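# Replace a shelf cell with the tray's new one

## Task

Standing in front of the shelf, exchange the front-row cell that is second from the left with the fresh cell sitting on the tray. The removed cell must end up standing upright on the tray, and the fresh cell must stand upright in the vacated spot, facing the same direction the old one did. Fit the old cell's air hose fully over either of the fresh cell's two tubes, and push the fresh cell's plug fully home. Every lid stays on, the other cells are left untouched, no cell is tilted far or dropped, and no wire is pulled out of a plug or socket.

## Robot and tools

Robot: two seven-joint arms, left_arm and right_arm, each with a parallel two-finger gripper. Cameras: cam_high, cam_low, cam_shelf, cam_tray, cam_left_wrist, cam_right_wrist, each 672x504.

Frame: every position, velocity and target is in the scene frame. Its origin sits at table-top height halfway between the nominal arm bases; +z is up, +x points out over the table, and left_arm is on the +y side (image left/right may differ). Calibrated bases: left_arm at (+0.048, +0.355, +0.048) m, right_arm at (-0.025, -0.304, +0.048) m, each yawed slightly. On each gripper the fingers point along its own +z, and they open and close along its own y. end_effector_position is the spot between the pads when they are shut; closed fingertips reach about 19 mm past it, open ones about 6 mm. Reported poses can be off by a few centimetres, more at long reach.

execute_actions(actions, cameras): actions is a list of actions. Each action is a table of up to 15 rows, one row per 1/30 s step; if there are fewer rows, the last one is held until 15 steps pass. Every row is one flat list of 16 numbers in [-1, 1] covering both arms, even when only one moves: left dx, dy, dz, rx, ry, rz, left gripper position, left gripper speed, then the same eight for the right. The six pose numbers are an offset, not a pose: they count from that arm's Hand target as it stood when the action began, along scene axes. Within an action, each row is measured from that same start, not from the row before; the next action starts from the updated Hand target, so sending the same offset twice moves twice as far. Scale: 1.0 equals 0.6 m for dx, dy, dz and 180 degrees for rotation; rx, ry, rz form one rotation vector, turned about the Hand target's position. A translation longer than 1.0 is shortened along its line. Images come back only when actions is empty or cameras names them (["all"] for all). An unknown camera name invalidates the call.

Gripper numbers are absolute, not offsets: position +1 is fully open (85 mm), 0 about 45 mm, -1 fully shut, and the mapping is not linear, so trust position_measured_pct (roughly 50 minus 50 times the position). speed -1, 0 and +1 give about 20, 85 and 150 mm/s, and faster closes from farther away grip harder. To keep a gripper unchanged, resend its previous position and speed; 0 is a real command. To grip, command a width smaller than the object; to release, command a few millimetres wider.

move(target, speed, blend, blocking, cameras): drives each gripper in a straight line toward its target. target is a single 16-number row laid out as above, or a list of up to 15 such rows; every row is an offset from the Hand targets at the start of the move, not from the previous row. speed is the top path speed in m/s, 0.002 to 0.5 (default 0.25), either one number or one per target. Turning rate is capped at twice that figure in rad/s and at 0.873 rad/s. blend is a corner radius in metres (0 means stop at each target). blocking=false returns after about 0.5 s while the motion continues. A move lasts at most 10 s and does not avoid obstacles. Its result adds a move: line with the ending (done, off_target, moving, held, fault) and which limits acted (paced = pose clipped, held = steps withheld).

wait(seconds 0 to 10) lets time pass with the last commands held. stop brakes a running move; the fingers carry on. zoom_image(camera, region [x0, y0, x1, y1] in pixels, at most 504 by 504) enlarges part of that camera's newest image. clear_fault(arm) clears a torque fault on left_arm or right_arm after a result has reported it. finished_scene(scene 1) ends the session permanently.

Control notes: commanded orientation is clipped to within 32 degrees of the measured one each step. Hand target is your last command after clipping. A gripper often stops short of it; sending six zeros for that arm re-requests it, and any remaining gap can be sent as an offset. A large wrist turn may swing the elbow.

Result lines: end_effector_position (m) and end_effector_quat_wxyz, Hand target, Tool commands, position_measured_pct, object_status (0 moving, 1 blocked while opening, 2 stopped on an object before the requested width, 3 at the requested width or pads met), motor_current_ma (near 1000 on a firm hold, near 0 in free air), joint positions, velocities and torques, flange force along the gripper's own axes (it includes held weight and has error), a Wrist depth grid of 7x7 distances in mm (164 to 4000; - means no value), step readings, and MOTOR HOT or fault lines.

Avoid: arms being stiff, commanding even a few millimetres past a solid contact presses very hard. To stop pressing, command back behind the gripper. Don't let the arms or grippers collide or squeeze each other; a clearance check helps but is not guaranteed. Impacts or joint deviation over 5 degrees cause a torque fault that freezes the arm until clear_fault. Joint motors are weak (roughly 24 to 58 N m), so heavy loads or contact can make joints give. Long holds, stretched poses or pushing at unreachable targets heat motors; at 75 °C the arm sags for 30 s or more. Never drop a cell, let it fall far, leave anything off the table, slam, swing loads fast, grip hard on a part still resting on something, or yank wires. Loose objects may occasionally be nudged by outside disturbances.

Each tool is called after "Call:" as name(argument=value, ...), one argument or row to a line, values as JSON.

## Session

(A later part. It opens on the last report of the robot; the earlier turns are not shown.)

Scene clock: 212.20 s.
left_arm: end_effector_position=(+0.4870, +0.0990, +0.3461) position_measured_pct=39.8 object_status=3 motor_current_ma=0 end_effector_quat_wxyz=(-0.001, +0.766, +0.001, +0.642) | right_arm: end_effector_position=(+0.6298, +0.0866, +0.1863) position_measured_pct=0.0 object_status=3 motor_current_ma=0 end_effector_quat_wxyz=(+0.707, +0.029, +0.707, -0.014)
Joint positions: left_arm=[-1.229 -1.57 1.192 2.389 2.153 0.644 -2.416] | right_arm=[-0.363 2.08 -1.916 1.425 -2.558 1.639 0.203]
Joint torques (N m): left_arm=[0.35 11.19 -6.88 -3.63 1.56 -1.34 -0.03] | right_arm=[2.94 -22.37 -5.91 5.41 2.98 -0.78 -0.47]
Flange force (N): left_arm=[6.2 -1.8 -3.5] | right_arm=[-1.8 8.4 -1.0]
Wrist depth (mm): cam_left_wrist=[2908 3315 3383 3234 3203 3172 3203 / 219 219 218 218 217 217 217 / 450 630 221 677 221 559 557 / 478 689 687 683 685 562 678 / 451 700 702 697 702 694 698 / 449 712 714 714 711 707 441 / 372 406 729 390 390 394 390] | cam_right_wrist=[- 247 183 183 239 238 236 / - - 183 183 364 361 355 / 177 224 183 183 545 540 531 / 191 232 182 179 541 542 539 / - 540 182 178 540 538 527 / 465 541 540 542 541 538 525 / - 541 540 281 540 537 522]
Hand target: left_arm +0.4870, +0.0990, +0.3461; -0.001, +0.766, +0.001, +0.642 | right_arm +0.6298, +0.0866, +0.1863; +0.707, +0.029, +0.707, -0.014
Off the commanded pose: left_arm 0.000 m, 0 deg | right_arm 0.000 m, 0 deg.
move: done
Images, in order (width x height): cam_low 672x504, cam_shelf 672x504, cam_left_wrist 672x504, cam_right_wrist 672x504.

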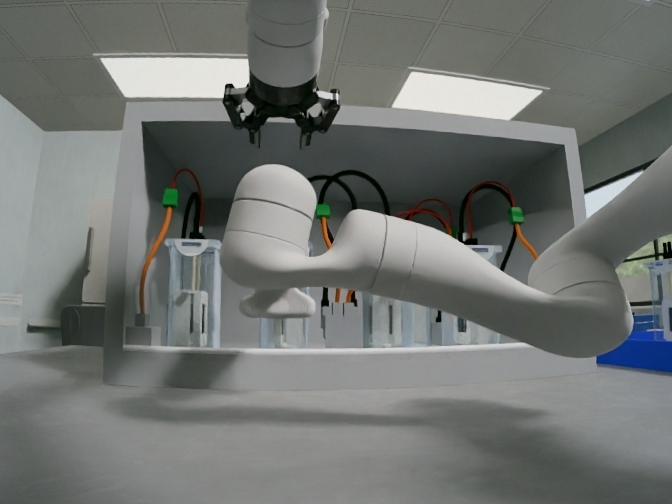

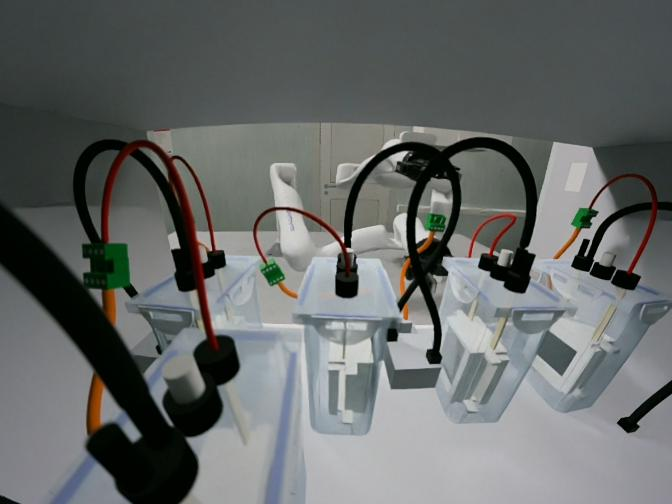

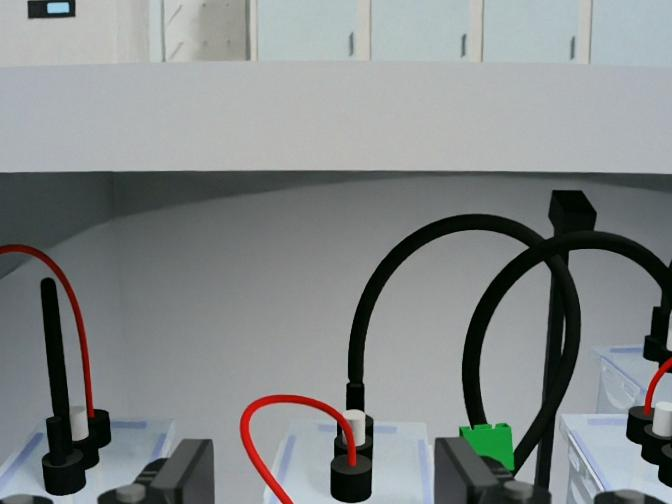

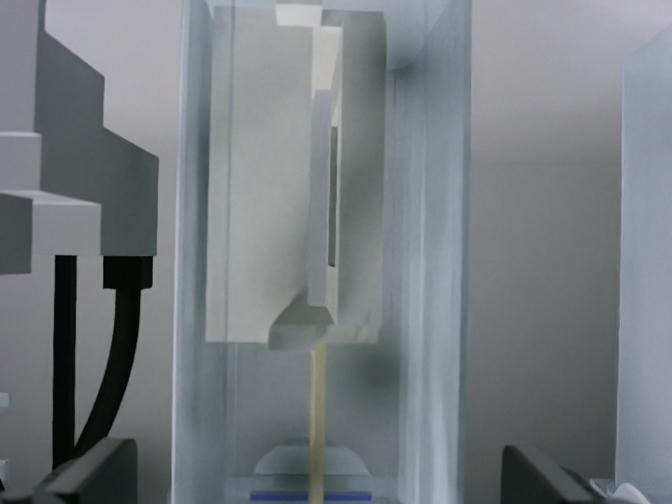

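Call:
move(
  target=[0,0,0,0,0,0,0.2,0, 0.1163,-0.0082,0,0,0,0,1,0],
  cameras=["cam_shelf","cam_low","cam_right_wrist","cam_left_wrist"],
  speed=0.05,
)

Call:
zoom_image(
  camera="cam_shelf",
  region=[380, 200, 600, 440],
)

Scene clock: 216.37 s.
left_arm: end_effector_position=(+0.4870, +0.0990, +0.3461) position_measured_pct=39.8 object_status=3 motor_current_ma=0 end_effector_quat_wxyz=(-0.001, +0.766, +0.001, +0.642) | right_arm: end_effector_position=(+0.6996, +0.0816, +0.1863) position_measured_pct=0.0 object_status=3 motor_current_ma=0 end_effector_quat_wxyz=(+0.707, +0.029, +0.707, -0.014)
Joint positions: left_arm=[-1.229 -1.57 1.192 2.389 2.153 0.644 -2.416] | right_arm=[-0.343 2.029 -1.94 1.236 -2.601 1.456 0.142]
Joint torques (N m): left_arm=[0.47 11.21 -6.8 -3.61 1.61 -1.35 -0.04] | right_arm=[4.41 -25.78 -6.52 4.9 3.41 -0.67 -0.48]
Flange force (N): left_arm=[6.5 -2.1 -3.2] | right_arm=[0.0 8.4 -3.0]
Wrist depth (mm): cam_left_wrist=[2846 3349 3490 3172 3266 3219 3250 / 219 219 218 218 217 217 217 / 448 632 221 675 221 560 555 / 477 689 686 684 684 381 676 / 450 699 702 701 701 696 693 / 451 709 715 442 712 708 488 / 372 406 729 390 390 397 391] | cam_right_wrist=[229 - - - - 235 234 / - - - - - 356 352 / - - - - - 471 472 / - - - - - 472 473 / 175 - - - - 472 471 / 396 - - - - 470 471 / 473 471 473 471 471 471 470]
Hand target: left_arm +0.4870, +0.0990, +0.3461; -0.001, +0.766, +0.001, +0.642 | right_arm +0.6995, +0.0817, +0.1863; +0.707, +0.029, +0.707, -0.014
Off the commanded pose: left_arm 0.000 m, 0 deg | right_arm 0.000 m, 0 deg.
move: done
Images, in order (width x height): cam_low 672x504, cam_shelf 672x504, cam_left_wrist 672x504, cam_right_wrist 672x504.

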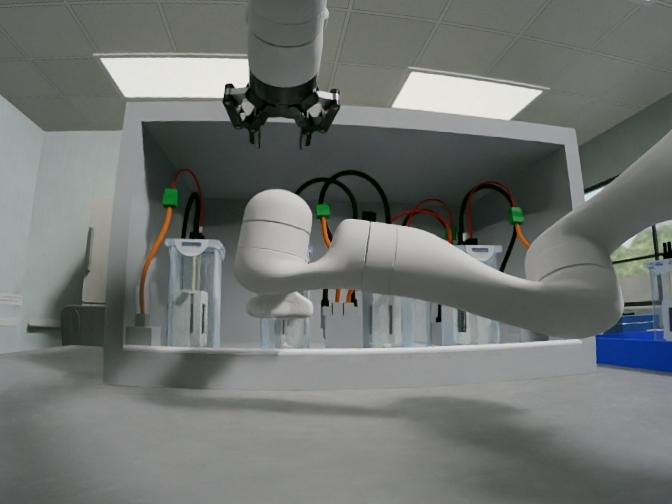

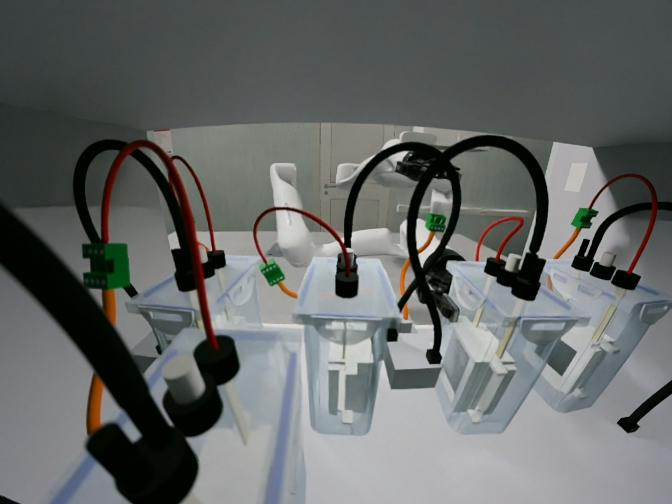

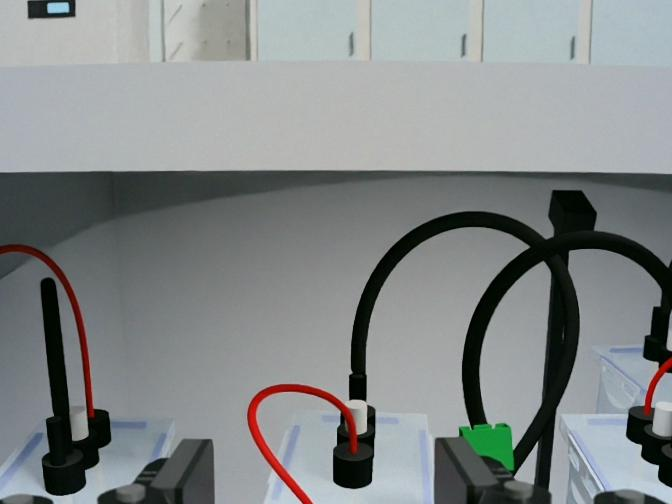

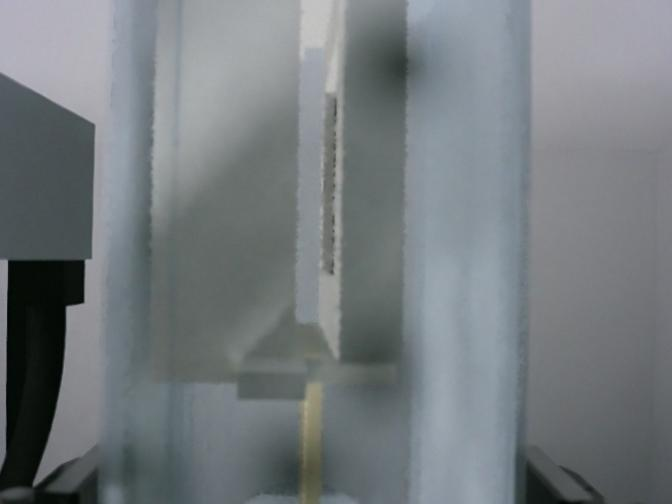

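Scaled by 2.100 from the camera's 672x504 image, which has a finer 960x720 frame.

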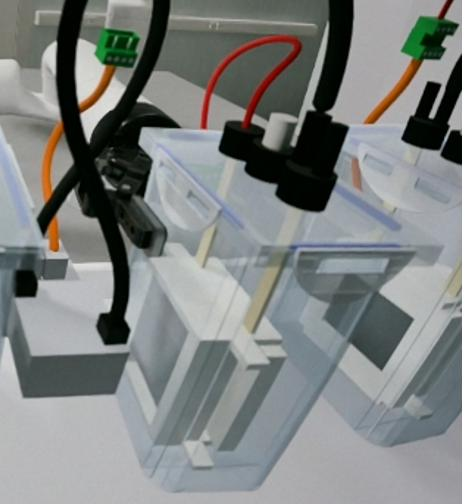

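Call:
move(
  target=[0,0,0,0,0,0,0.2,0, 0,0,0,0,0,0,0.79,-1],
  cameras=["cam_shelf","cam_left_wrist"],
)

Call:
wait(
  seconds=1.0,
)

Scene clock: 221.53 s.
left_arm: end_effector_position=(+0.4870, +0.0990, +0.3461) position_measured_pct=39.8 object_status=3 motor_current_ma=0 end_effector_quat_wxyz=(-0.001, +0.766, +0.001, +0.642) | right_arm: end_effector_position=(+0.6995, +0.0817, +0.1863) position_measured_pct=9.5 object_status=0 motor_current_ma=850 end_effector_quat_wxyz=(+0.707, +0.029, +0.707, -0.014)
Joint positions: left_arm=[-1.229 -1.57 1.192 2.389 2.153 0.644 -2.416] | right_arm=[-0.343 2.029 -1.94 1.236 -2.601 1.456 0.142]
Joint torques (N m): left_arm=[0.46 11.25 -6.93 -3.64 1.52 -1.33 -0.08] | right_arm=[3.4 -24.75 -6.28 5.15 2.71 -1.36 -0.88]
Flange force (N): left_arm=[5.8 -1.9 -3.0] | right_arm=[-1.7 6.9 -3.9]
Wrist depth (mm): cam_left_wrist=[2846 3332 3453 3203 3250 3203 3266 / 219 218 218 218 217 218 217 / 447 631 221 677 221 557 555 / 478 684 686 686 683 389 678 / 449 701 702 699 702 696 695 / 450 714 714 442 714 635 488 / 372 405 729 390 390 399 391] | cam_right_wrist=[245 - - - - 235 234 / - - - - - 356 352 / - - - - - 471 471 / - - - - - 469 470 / 396 - - - - 470 469 / 396 - - - - 470 469 / 471 471 470 469 469 469 469]
Hand target: left_arm +0.4870, +0.0990, +0.3461; -0.001, +0.766, +0.001, +0.642 | right_arm +0.6995, +0.0817, +0.1863; +0.707, +0.029, +0.707, -0.014
Off the commanded pose: left_arm 0.000 m, 0 deg | right_arm 0.000 m, 0 deg.
move: done
Images, in order (width x height): cam_shelf 672x504, cam_left_wrist 672x504.

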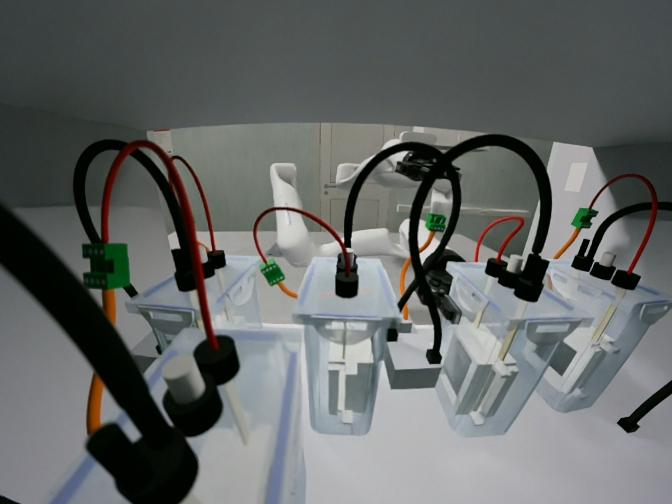

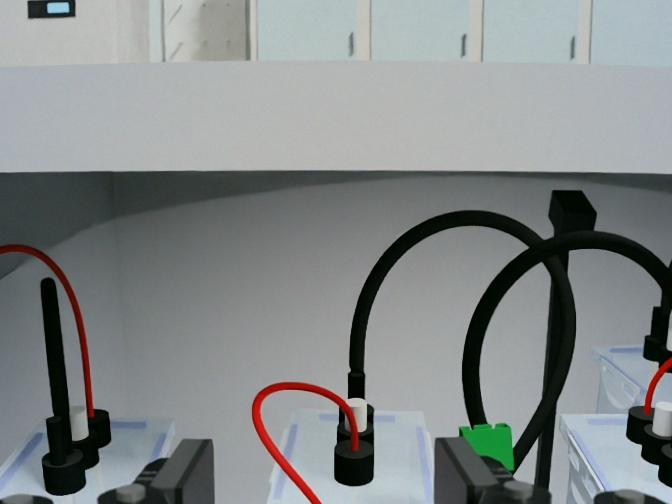

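Scene clock: 222.53 s.
left_arm: end_effector_position=(+0.4870, +0.0990, +0.3461) position_measured_pct=39.8 object_status=3 motor_current_ma=0 end_effector_quat_wxyz=(-0.001, +0.766, +0.001, +0.642) | right_arm: end_effector_position=(+0.6995, +0.0817, +0.1863) position_measured_pct=10.0 object_status=2 motor_current_ma=1000 end_effector_quat_wxyz=(+0.707, +0.029, +0.707, -0.014)
Joint positions: left_arm=[-1.229 -1.57 1.192 2.389 2.153 0.644 -2.416] | right_arm=[-0.343 2.029 -1.94 1.236 -2.601 1.456 0.142]
Joint torques (N m): left_arm=[0.38 11.16 -6.86 -3.66 1.54 -1.4 -0.08] | right_arm=[3.34 -24.73 -6.28 5.05 2.72 -1.37 -0.86]
Flange force (N): left_arm=[6.2 -2.1 -3.4] | right_arm=[-1.8 6.4 -4.2]
Wrist depth (mm): cam_left_wrist=[2908 3315 3453 3219 3188 3219 3219 / 219 218 218 218 217 217 217 / 449 629 221 671 220 559 558 / 477 686 684 686 687 389 673 / 450 700 703 698 701 696 696 / 450 711 712 443 714 636 487 / 371 405 725 390 390 398 391] | cam_right_wrist=[244 - - - - 235 234 / - - - - - 355 352 / - - - - - 470 469 / - - - - - 469 467 / 397 - - - - 470 470 / 396 - - - - 469 470 / 471 470 471 470 469 470 468]
Hand target: left_arm +0.4870, +0.0990, +0.3461; -0.001, +0.766, +0.001, +0.642 | right_arm +0.6995, +0.0817, +0.1863; +0.707, +0.029, +0.707, -0.014
Tool commands: left_gripper/position=+0.2 left_gripper/speed=+0.0 right_gripper/position=+0.79 right_gripper/speed=-1.0
Off the commanded pose: left_arm 0.000 m, 0 deg | right_arm 0.000 m, 0 deg.
wait: 1.00 s; at rest by 0.17 s

Call:
zoom_image(
  camera="cam_left_wrist",
  region=[280, 330, 440, 490],
)

Call:
zoom_image(
  camera="cam_shelf",
  region=[460, 210, 580, 310],
)

Scaled by 3.150.
This view is cut from an older image: the scene may have changed since it was taken.

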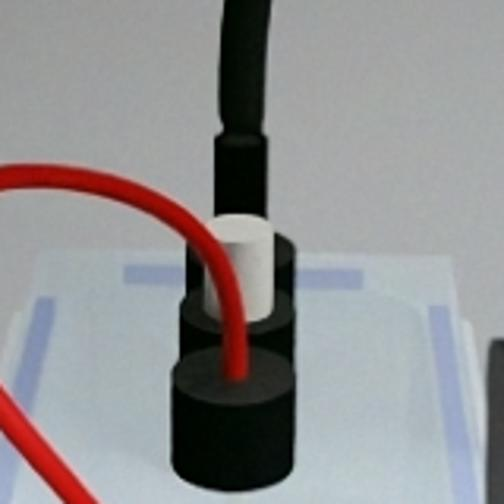

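Scaled by 4.200 from the camera's 672x504 image, which has a finer 960x720 frame.
This view is cut from an older image: the scene may have changed since it was taken.

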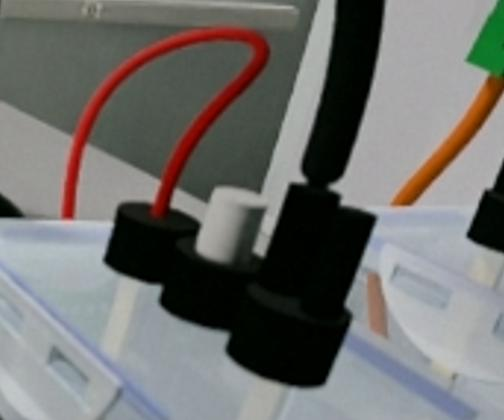

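Call:
move(
  target=[0.2112,-0.0153,-0.043,0,0.0278,-0.0222,-0.35,0, 0,0,0,0,0,0,0.79,-1],
  cameras=["cam_shelf","cam_low","cam_left_wrist"],
  speed=0.1,
)

Call:
zoom_image(
  camera="cam_left_wrist",
  region=[180, 250, 480, 504],
)

Call:
zoom_image(
  camera="cam_shelf",
  region=[380, 120, 580, 320],
)

Scene clock: 257.07 s.
left_arm: end_effector_position=(+0.6137, +0.0898, +0.3203) position_measured_pct=67.5 object_status=3 motor_current_ma=0 end_effector_quat_wxyz=(+0.022, +0.793, -0.026, +0.608) | right_arm: end_effector_position=(+0.6995, +0.0817, +0.1863) position_measured_pct=10.0 object_status=2 motor_current_ma=1000 end_effector_quat_wxyz=(+0.707, +0.029, +0.707, -0.014)
Joint positions: left_arm=[-1.604 -1.569 1.258 2.161 2.338 0.855 -2.516] | right_arm=[-0.343 2.029 -1.94 1.236 -2.601 1.456 0.142]
Joint torques (N m): left_arm=[0.32 13.97 -8.42 -2.31 1.96 -1.04 -0.03] | right_arm=[3.4 -24.77 -6.25 5.02 2.71 -1.35 -0.92]
Flange force (N): left_arm=[4.5 -0.5 -3.5] | right_arm=[-1.9 6.4 -4.3]
Wrist depth (mm): cam_left_wrist=[- - - - - - - / - - - - - - - / 529 535 540 545 540 545 548 / 547 549 555 560 567 568 202 / 563 568 573 575 584 513 270 / 577 588 593 590 602 599 436 / 585 601 603 304 325 618 315] | cam_right_wrist=[244 - - - - 235 234 / - - - - - 356 352 / - - - - - 470 470 / - - - - - 471 469 / 395 - - - - 468 469 / 396 - - - - 468 469 / 473 470 470 471 468 470 468]
Hand target: left_arm +0.6137, +0.0899, +0.3203; +0.022, +0.793, -0.026, +0.608 | right_arm +0.6995, +0.0817, +0.1863; +0.707, +0.029, +0.707, -0.014
Off the commanded pose: left_arm 0.000 m, 0 deg | right_arm 0.000 m, 0 deg.
move: done
Images, in order (width x height): cam_low 672x504, cam_shelf 672x504, cam_left_wrist 672x504.

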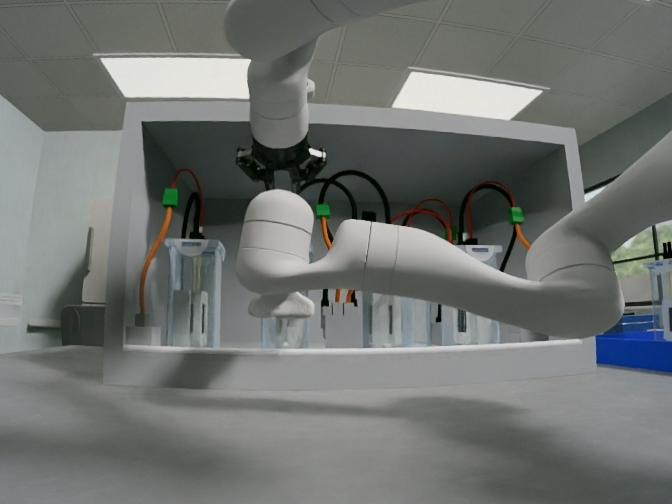

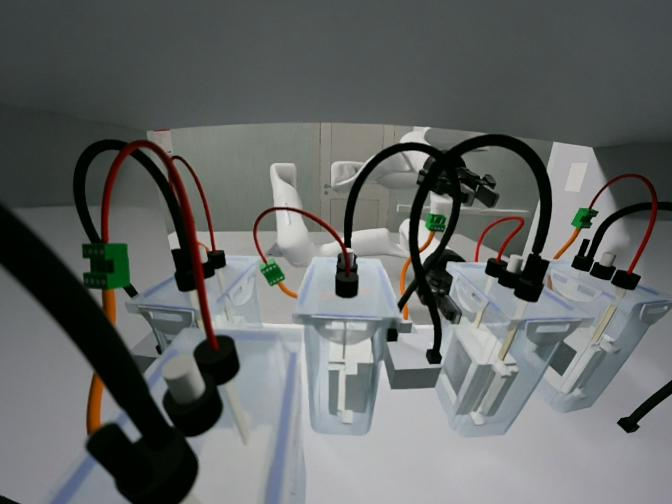

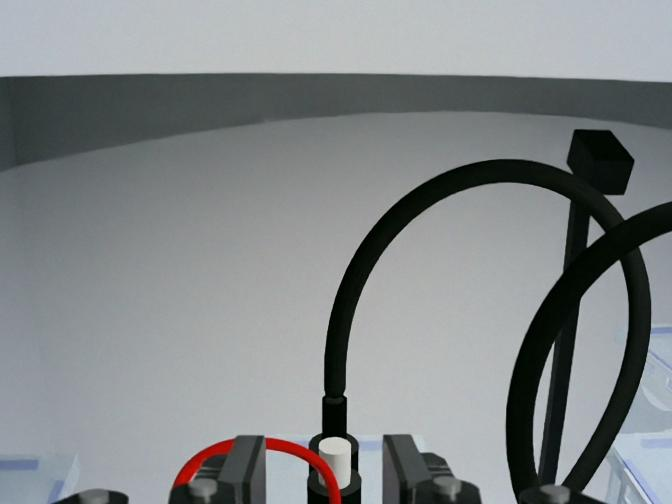

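Scaled by 1.680.

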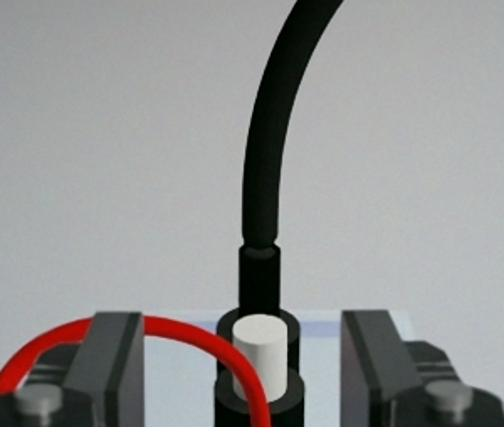

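Scaled by 2.520 from the camera's 672x504 image, which has a finer 960x720 frame.

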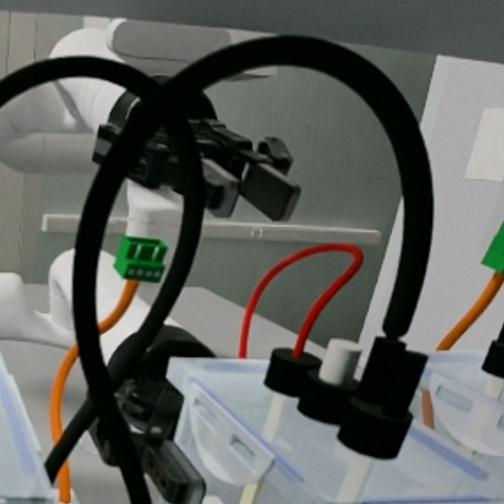

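Call:
move(
  target=[0.1285,-0.015,-0.037,0,0,0,-0.35,0, 0,0,0,0,0,0,0.79,-1],
  cameras=["cam_shelf","cam_low","cam_left_wrist"],
  speed=0.06,
)

Call:
zoom_image(
  camera="cam_left_wrist",
  region=[180, 250, 480, 504],
)

Call:
zoom_image(
  camera="cam_shelf",
  region=[420, 160, 580, 320],
)

Scene clock: 262.67 s.
left_arm: end_effector_position=(+0.6908, +0.0809, +0.2981) position_measured_pct=67.5 object_status=3 motor_current_ma=0 end_effector_quat_wxyz=(+0.022, +0.793, -0.026, +0.608) | right_arm: end_effector_position=(+0.6995, +0.0817, +0.1863) position_measured_pct=10.0 object_status=2 motor_current_ma=1000 end_effector_quat_wxyz=(+0.707, +0.029, +0.707, -0.014)
Joint positions: left_arm=[-1.761 -1.617 1.319 1.955 2.413 0.796 -2.465] | right_arm=[-0.343 2.029 -1.94 1.236 -2.601 1.456 0.142]
Joint torques (N m): left_arm=[0.24 15.95 -9.08 -1 1.82 -1.17 -0.04] | right_arm=[3.31 -24.65 -6.25 5.17 2.69 -1.31 -0.87]
Flange force (N): left_arm=[4.3 0.0 -3.0] | right_arm=[-1.8 6.9 -3.6]
Wrist depth (mm): cam_left_wrist=[427 433 437 443 445 449 453 / 441 447 450 456 458 460 459 / 456 459 462 465 176 479 179 / 469 473 477 478 487 492 487 / 483 487 492 494 505 505 514 / 499 503 509 507 523 520 528 / 513 518 525 523 536 540 552] | cam_right_wrist=[244 - - - - 235 234 / - - - - - 357 352 / - - - - - 470 470 / - - - - - 470 468 / 397 - - - - 471 469 / 397 - - - - 472 468 / 472 472 471 470 468 468 467]
Hand target: left_arm +0.6908, +0.0809, +0.2981; +0.022, +0.793, -0.026, +0.608 | right_arm +0.6995, +0.0817, +0.1863; +0.707, +0.029, +0.707, -0.014
Off the commanded pose: left_arm 0.000 m, 0 deg | right_arm 0.000 m, 0 deg.
move: done
Images, in order (width x height): cam_low 672x504, cam_shelf 672x504, cam_left_wrist 672x504.

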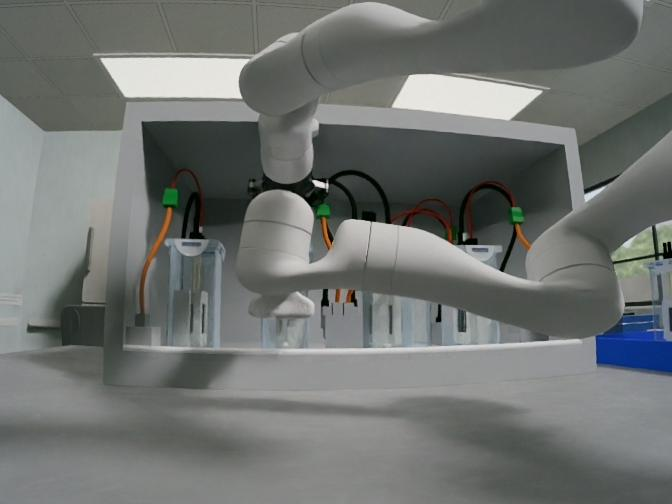

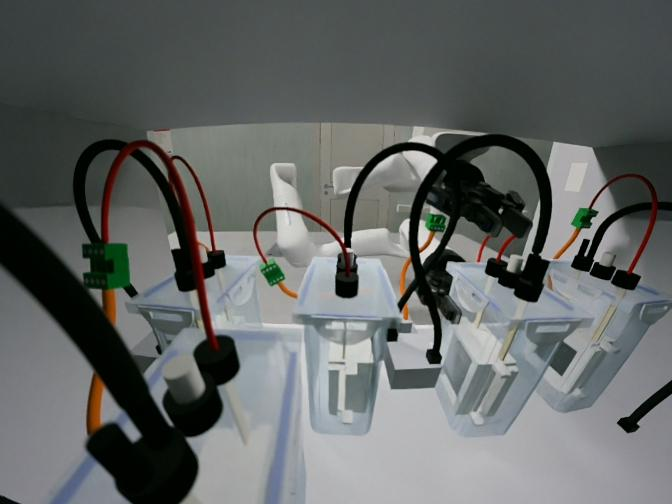

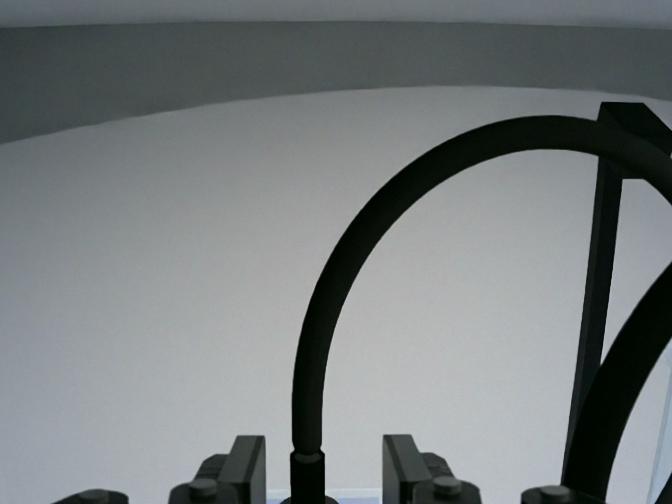

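Scaled by 1.680.

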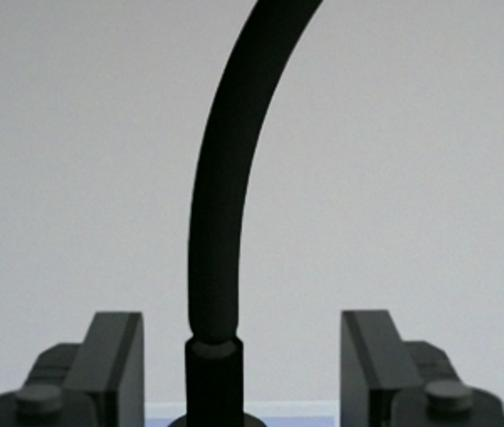

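Scaled by 3.150 from the camera's 672x504 image, which has a finer 960x720 frame.

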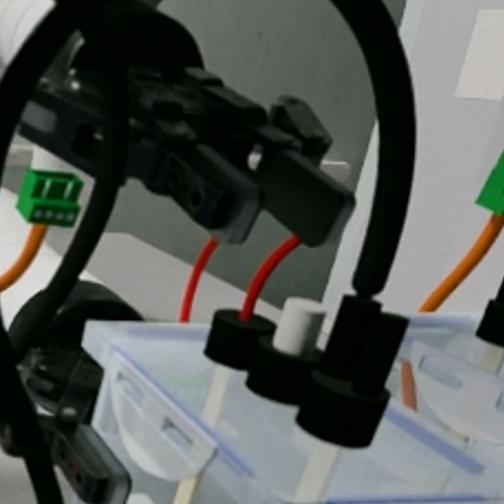

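Call:
move(
  target=[0,0.0158,0,0,0,0,-0.35,0, 0,0,0,0,0,0,0.79,-1],
  cameras=["cam_left_wrist"],
  speed=0.06,
)

Call:
zoom_image(
  camera="cam_left_wrist",
  region=[180, 250, 480, 504],
)

Scene clock: 267.50 s.
left_arm: end_effector_position=(+0.6908, +0.0903, +0.2981) position_measured_pct=67.5 object_status=3 motor_current_ma=0 end_effector_quat_wxyz=(+0.022, +0.793, -0.026, +0.608) | right_arm: end_effector_position=(+0.6995, +0.0817, +0.1863) position_measured_pct=10.0 object_status=2 motor_current_ma=1000 end_effector_quat_wxyz=(+0.707, +0.029, +0.707, -0.014)
Joint positions: left_arm=[-1.775 -1.622 1.313 1.974 2.432 0.825 -2.486] | right_arm=[-0.343 2.029 -1.94 1.236 -2.601 1.456 0.142]
Joint torques (N m): left_arm=[0.26 16 -9.06 -0.97 1.82 -1.15 -0.09] | right_arm=[3.37 -24.67 -6.29 5.14 2.68 -1.37 -0.87]
Flange force (N): left_arm=[3.9 -0.1 -2.8] | right_arm=[-1.8 6.9 -3.8]
Wrist depth (mm): cam_left_wrist=[426 432 435 441 444 449 453 / 437 445 448 454 458 461 459 / 453 458 462 465 176 176 367 / 465 471 475 476 484 493 489 / 480 486 490 496 503 508 513 / 497 500 508 508 522 520 532 / 512 517 522 524 534 538 549] | cam_right_wrist=[244 - - - - 235 234 / - - - - - 355 352 / - - - - - 470 471 / - - - - - 469 470 / 398 - - - - 470 469 / 396 - - - - 469 468 / 472 472 469 470 470 468 468]
Hand target: left_arm +0.6908, +0.0903, +0.2981; +0.022, +0.793, -0.026, +0.608 | right_arm +0.6995, +0.0817, +0.1863; +0.707, +0.029, +0.707, -0.014
Off the commanded pose: left_arm 0.000 m, 0 deg | right_arm 0.000 m, 0 deg.
move: done
Images, in order (width x height): cam_left_wrist 672x504.

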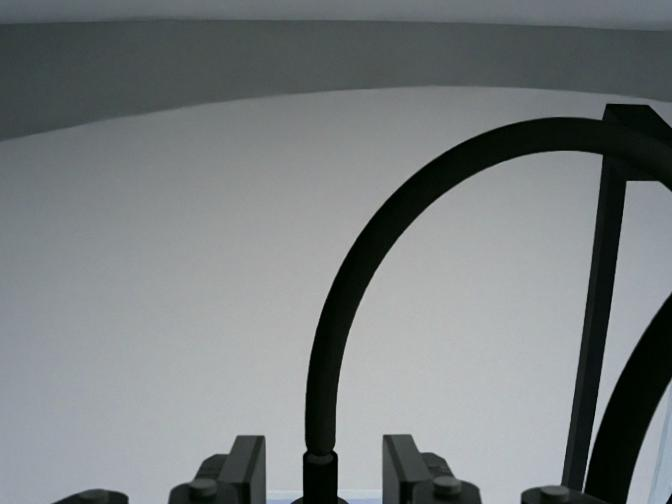

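Scaled by 1.680.

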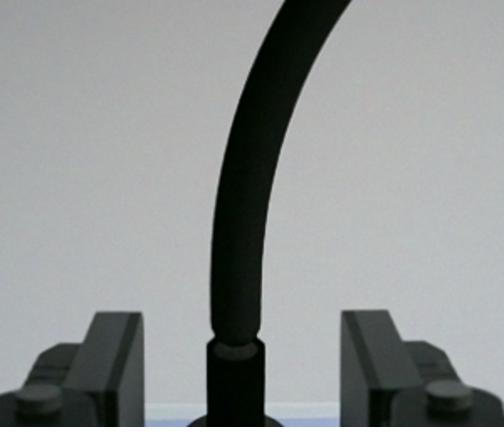

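Call:
move(
  target=[0.0803,-0.0083,-0.0237,0,0,0,-0.35,0, 0,0,0,0,0,0,0.79,-1],
  cameras=["cam_left_wrist","cam_shelf","cam_low"],
  speed=0.05,
)

Call:
zoom_image(
  camera="cam_shelf",
  region=[440, 160, 600, 320],
)

Call:
zoom_image(
  camera="cam_low",
  region=[220, 150, 360, 250],
)

Scene clock: 271.00 s.
left_arm: end_effector_position=(+0.7390, +0.0854, +0.2839) position_measured_pct=67.5 object_status=3 motor_current_ma=0 end_effector_quat_wxyz=(+0.022, +0.793, -0.026, +0.608) | right_arm: end_effector_position=(+0.6995, +0.0817, +0.1863) position_measured_pct=10.0 object_status=2 motor_current_ma=1000 end_effector_quat_wxyz=(+0.707, +0.029, +0.707, -0.014)
Joint positions: left_arm=[-1.868 -1.644 1.34 1.829 2.459 0.767 -2.45] | right_arm=[-0.343 2.029 -1.94 1.236 -2.601 1.456 0.142]
Joint torques (N m): left_arm=[0.41 17.47 -9.44 -0.49 1.75 -1.11 -0.04] | right_arm=[3.25 -24.61 -6.24 5.2 2.77 -1.28 -0.82]
Flange force (N): left_arm=[3.4 -0.2 -2.6] | right_arm=[-1.8 6.9 -3.3]
Wrist depth (mm): cam_left_wrist=[379 385 389 393 397 401 403 / 392 397 400 405 409 - 411 / 403 409 413 416 425 424 367 / 417 421 425 433 434 443 439 / 430 434 437 445 446 456 453 / 444 449 455 458 466 471 407 / 460 460 473 472 477 487 -] | cam_right_wrist=[244 - - - - 235 234 / - - - - - 355 352 / - - - - - 471 469 / - - - - - 470 468 / 397 - - - - 470 470 / 396 - - - - 469 469 / 471 469 470 471 470 469 469]
Hand target: left_arm +0.7390, +0.0854, +0.2839; +0.022, +0.793, -0.026, +0.608 | right_arm +0.6995, +0.0817, +0.1863; +0.707, +0.029, +0.707, -0.014
Off the commanded pose: left_arm 0.000 m, 0 deg | right_arm 0.000 m, 0 deg.
move: done
Images, in order (width x height): cam_low 672x504, cam_shelf 672x504, cam_left_wrist 672x504.

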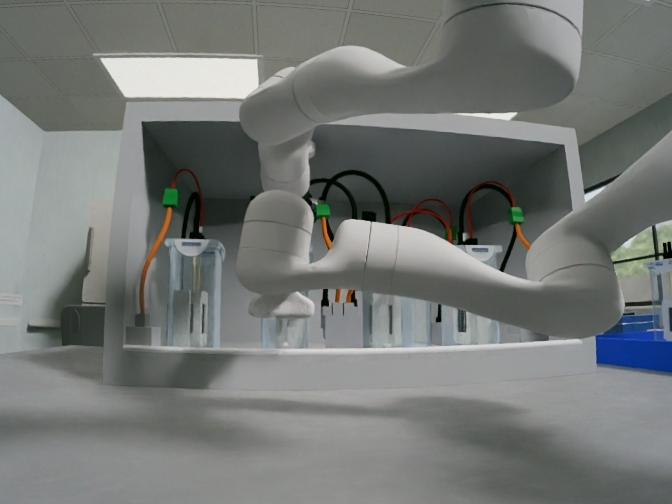

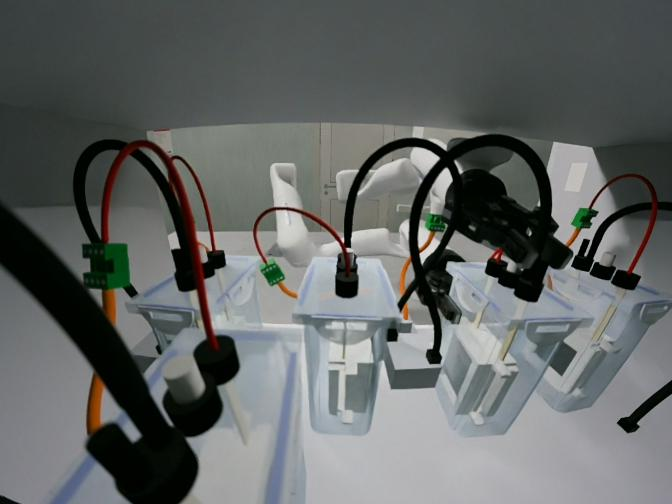

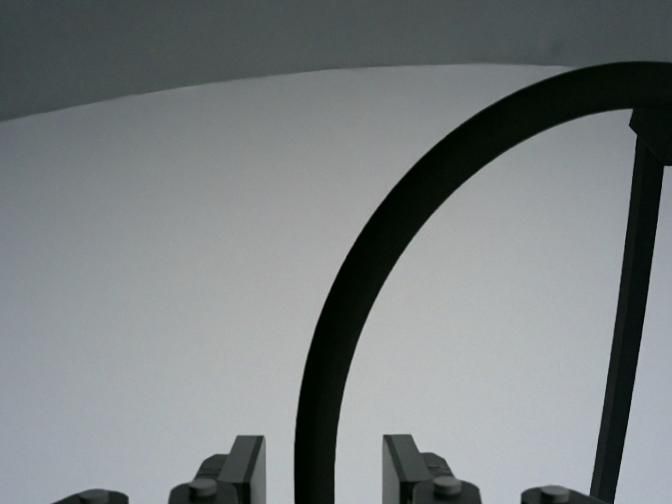

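Scaled by 3.150 from the camera's 672x504 image, which has a finer 960x720 frame.

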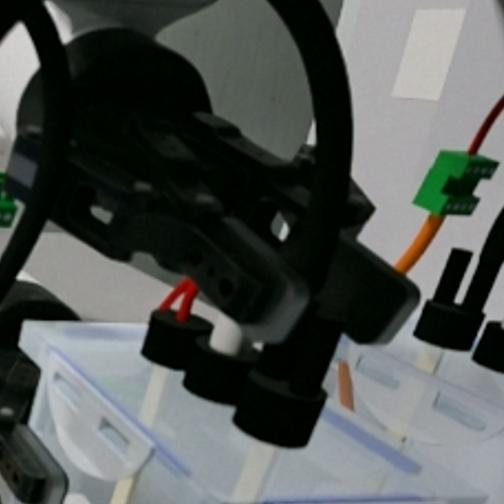

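Scaled by 3.600 from the camera's 672x504 image, which has a finer 960x720 frame.

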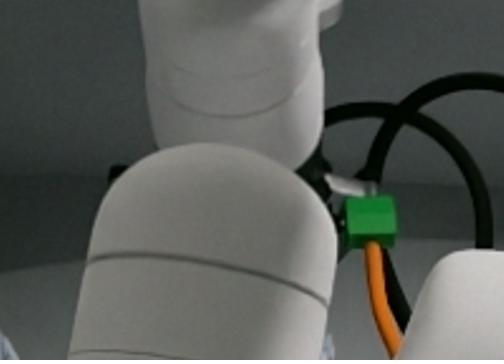

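Call:
move(
  target=[0,0.002,0,0,0,0,-0.95,-1, 0,0,0,0,0,0,0.79,-1],
  cameras=["cam_left_wrist","cam_shelf"],
  speed=0.05,
)

Call:
wait(
  seconds=0.7,
  cameras=["cam_shelf"],
)

Call:
zoom_image(
  camera="cam_shelf",
  region=[440, 160, 600, 320],
)

Scene clock: 274.87 s.
left_arm: end_effector_position=(+0.7390, +0.0866, +0.2839) position_measured_pct=90.9 object_status=0 motor_current_ma=1000 end_effector_quat_wxyz=(+0.022, +0.793, -0.026, +0.608) | right_arm: end_effector_position=(+0.6995, +0.0817, +0.1863) position_measured_pct=10.0 object_status=2 motor_current_ma=1000 end_effector_quat_wxyz=(+0.707, +0.029, +0.707, -0.014)
Joint positions: left_arm=[-1.87 -1.644 1.34 1.831 2.462 0.771 -2.453] | right_arm=[-0.343 2.029 -1.94 1.236 -2.601 1.456 0.142]
Joint torques (N m): left_arm=[0.26 17.28 -9.21 -1.15 1.88 -1.05 -0.05] | right_arm=[2.75 -24.45 -5.98 5.63 2.89 -1.06 -0.78]
Flange force (N): left_arm=[3.4 -0.7 -5.0] | right_arm=[-1.5 7.5 -1.0]
Wrist depth (mm): cam_left_wrist=[380 384 389 394 398 400 403 / 392 397 401 406 408 - 411 / 404 409 412 415 425 423 354 / 416 422 425 432 433 442 438 / 429 435 437 445 446 457 451 / 445 450 453 458 467 470 395 / 458 462 466 471 477 484 -] | cam_right_wrist=[244 - - - - 235 234 / - - - - - 355 352 / - - - - - 469 471 / - - - - - 471 470 / 397 - - - - 470 469 / 396 - - - - 468 468 / 472 470 471 471 470 468 468]
Hand target: left_arm +0.7390, +0.0865, +0.2839; +0.022, +0.793, -0.026, +0.608 | right_arm +0.6995, +0.0817, +0.1863; +0.707, +0.029, +0.707, -0.014
Off the commanded pose: left_arm 0.000 m, 0 deg | right_arm 0.000 m, 0 deg.
move: done
Images, in order (width x height): cam_shelf 672x504, cam_left_wrist 672x504.

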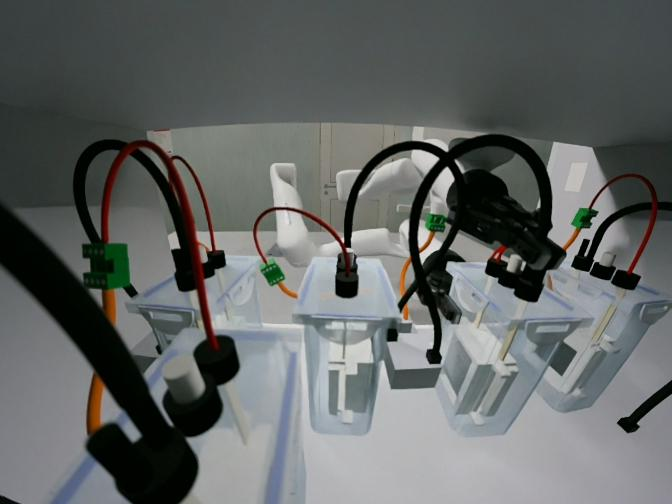

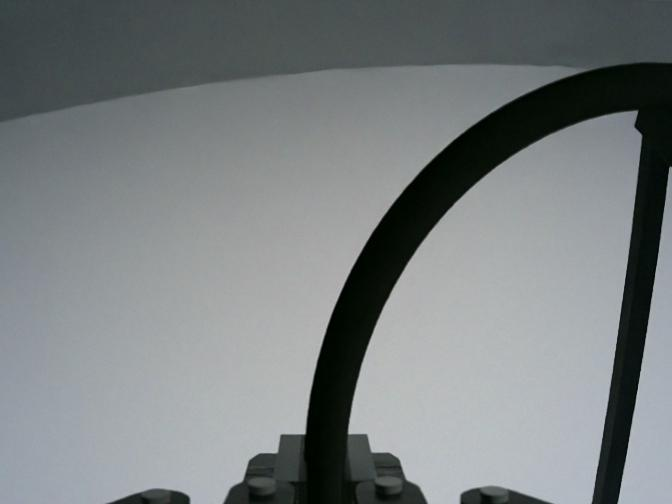

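Scene clock: 275.57 s.
left_arm: end_effector_position=(+0.7390, +0.0865, +0.2839) position_measured_pct=90.9 object_status=2 motor_current_ma=1000 end_effector_quat_wxyz=(+0.022, +0.793, -0.026, +0.608) | right_arm: end_effector_position=(+0.6995, +0.0817, +0.1863) position_measured_pct=10.0 object_status=2 motor_current_ma=1000 end_effector_quat_wxyz=(+0.707, +0.029, +0.707, -0.014)
Joint positions: left_arm=[-1.87 -1.644 1.34 1.831 2.462 0.771 -2.453] | right_arm=[-0.343 2.029 -1.94 1.236 -2.601 1.456 0.142]
Joint torques (N m): left_arm=[0.22 17.19 -9.21 -1.14 1.83 -1.06 -0.04] | right_arm=[2.76 -24.41 -5.93 5.62 2.81 -1 -0.82]
Flange force (N): left_arm=[3.5 -0.7 -5.0] | right_arm=[-1.6 7.5 -0.9]
Wrist depth (mm): cam_left_wrist=[379 385 388 394 397 402 403 / 393 397 401 405 408 - 412 / 405 409 413 414 423 423 355 / 417 420 424 431 434 444 440 / 429 436 436 444 448 456 452 / 444 450 454 459 467 472 394 / 459 463 467 471 478 485 -] | cam_right_wrist=[244 - - - - 235 234 / - - - - - 355 351 / - - - - - 470 470 / - - - - - 470 469 / 396 - - - - 470 469 / 396 - - - - 470 468 / 473 472 469 471 469 470 467]
Hand target: left_arm +0.7390, +0.0866, +0.2839; +0.022, +0.793, -0.026, +0.608 | right_arm +0.6995, +0.0817, +0.1863; +0.707, +0.029, +0.707, -0.014
Tool commands: left_gripper/position=-0.95 left_gripper/speed=-1.0 right_gripper/position=+0.79 right_gripper/speed=-1.0
Off the commanded pose: left_arm 0.000 m, 0 deg | right_arm 0.000 m, 0 deg.
wait: 0.70 s; at rest by 0.17 s
Images, in order (width x height): cam_shelf 672x504.

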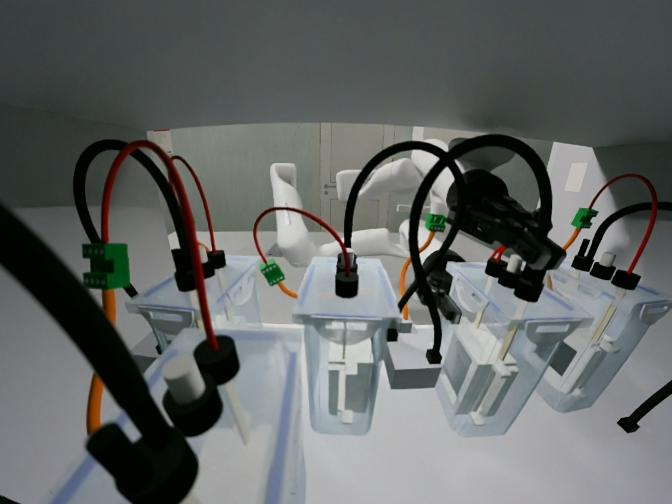

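Scaled by 3.150 from the camera's 672x504 image, which has a finer 960x720 frame.

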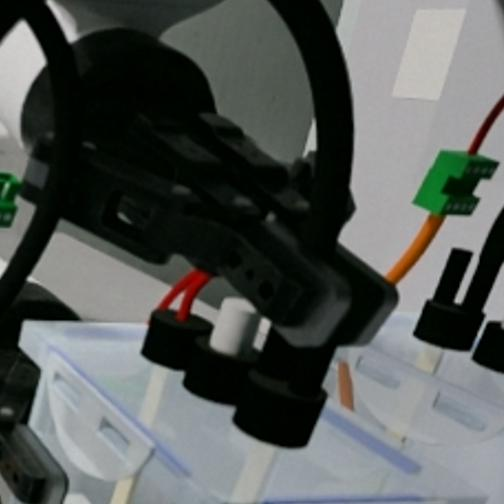

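Call:
move(
  target=[0,0,0.05,0,0,0,-0.95,-1, 0,0,0,0,0,0,0.79,-1],
  cameras=["cam_left_wrist","cam_shelf"],
  speed=0.03,
)

Call:
zoom_image(
  camera="cam_shelf",
  region=[440, 160, 600, 320],
)

Scene clock: 278.13 s.
left_arm: end_effector_position=(+0.7387, +0.0869, +0.3035) position_measured_pct=90.9 object_status=2 motor_current_ma=1000 end_effector_quat_wxyz=(+0.019, +0.797, -0.028, +0.603) | right_arm: end_effector_position=(+0.6995, +0.0817, +0.1863) position_measured_pct=10.0 object_status=2 motor_current_ma=1000 end_effector_quat_wxyz=(+0.707, +0.029, +0.707, -0.014)
Joint positions: left_arm=[-1.871 -1.59 1.324 1.82 2.393 0.781 -2.451] | right_arm=[-0.343 2.029 -1.94 1.236 -2.601 1.456 0.142]
Joint torques (N m): left_arm=[-6.39 50.57 -49.27 -0.7 6.44 -9.84 -2.08] | right_arm=[2.73 -24.99 -6.56 4.44 1.96 -2.33 -1.02]
Flange force (N): left_arm=[-87.3 10.1 11.2] | right_arm=[-2.3 1.8 -9.4]
Wrist depth (mm): cam_left_wrist=[379 385 389 394 398 400 403 / 392 398 402 405 410 412 412 / 406 411 414 418 - 431 - / 419 424 428 436 439 443 441 / 435 439 441 450 452 459 454 / 450 456 457 462 471 476 480 / 464 468 473 480 486 491 493] | cam_right_wrist=[245 - - - - 235 234 / - - - - - 356 353 / - - - - - 471 471 / - - - - - 470 471 / 398 - - - - 469 469 / 396 - - - - 469 469 / 473 472 472 471 471 470 468]
Hand target: left_arm +0.7390, +0.0866, +0.3139; +0.022, +0.793, -0.026, +0.608 | right_arm +0.6995, +0.0817, +0.1863; +0.707, +0.029, +0.707, -0.014
Off the commanded pose: left_arm 0.010 m, 1 deg | right_arm 0.000 m, 0 deg.
move: off_target (left_arm)
Images, in order (width x height): cam_shelf 672x504, cam_left_wrist 672x504.

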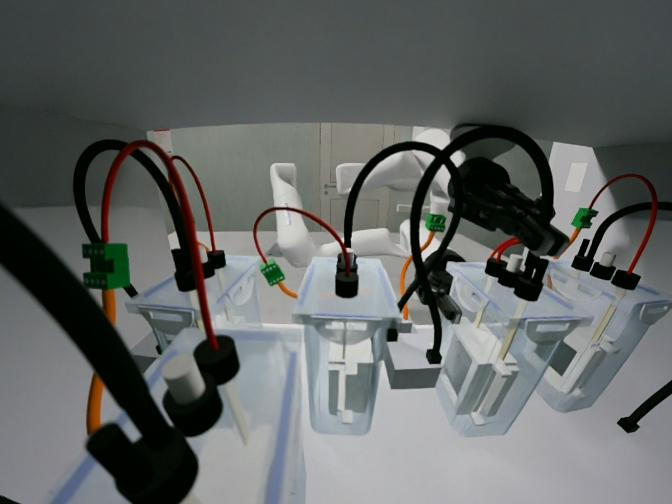

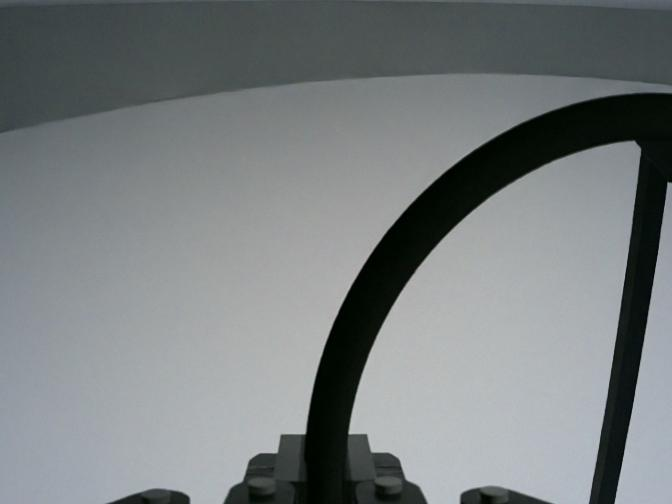

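Scaled by 3.150 from the camera's 672x504 image, which has a finer 960x720 frame.

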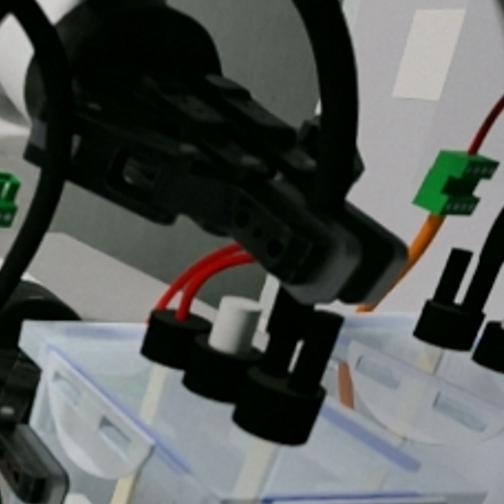

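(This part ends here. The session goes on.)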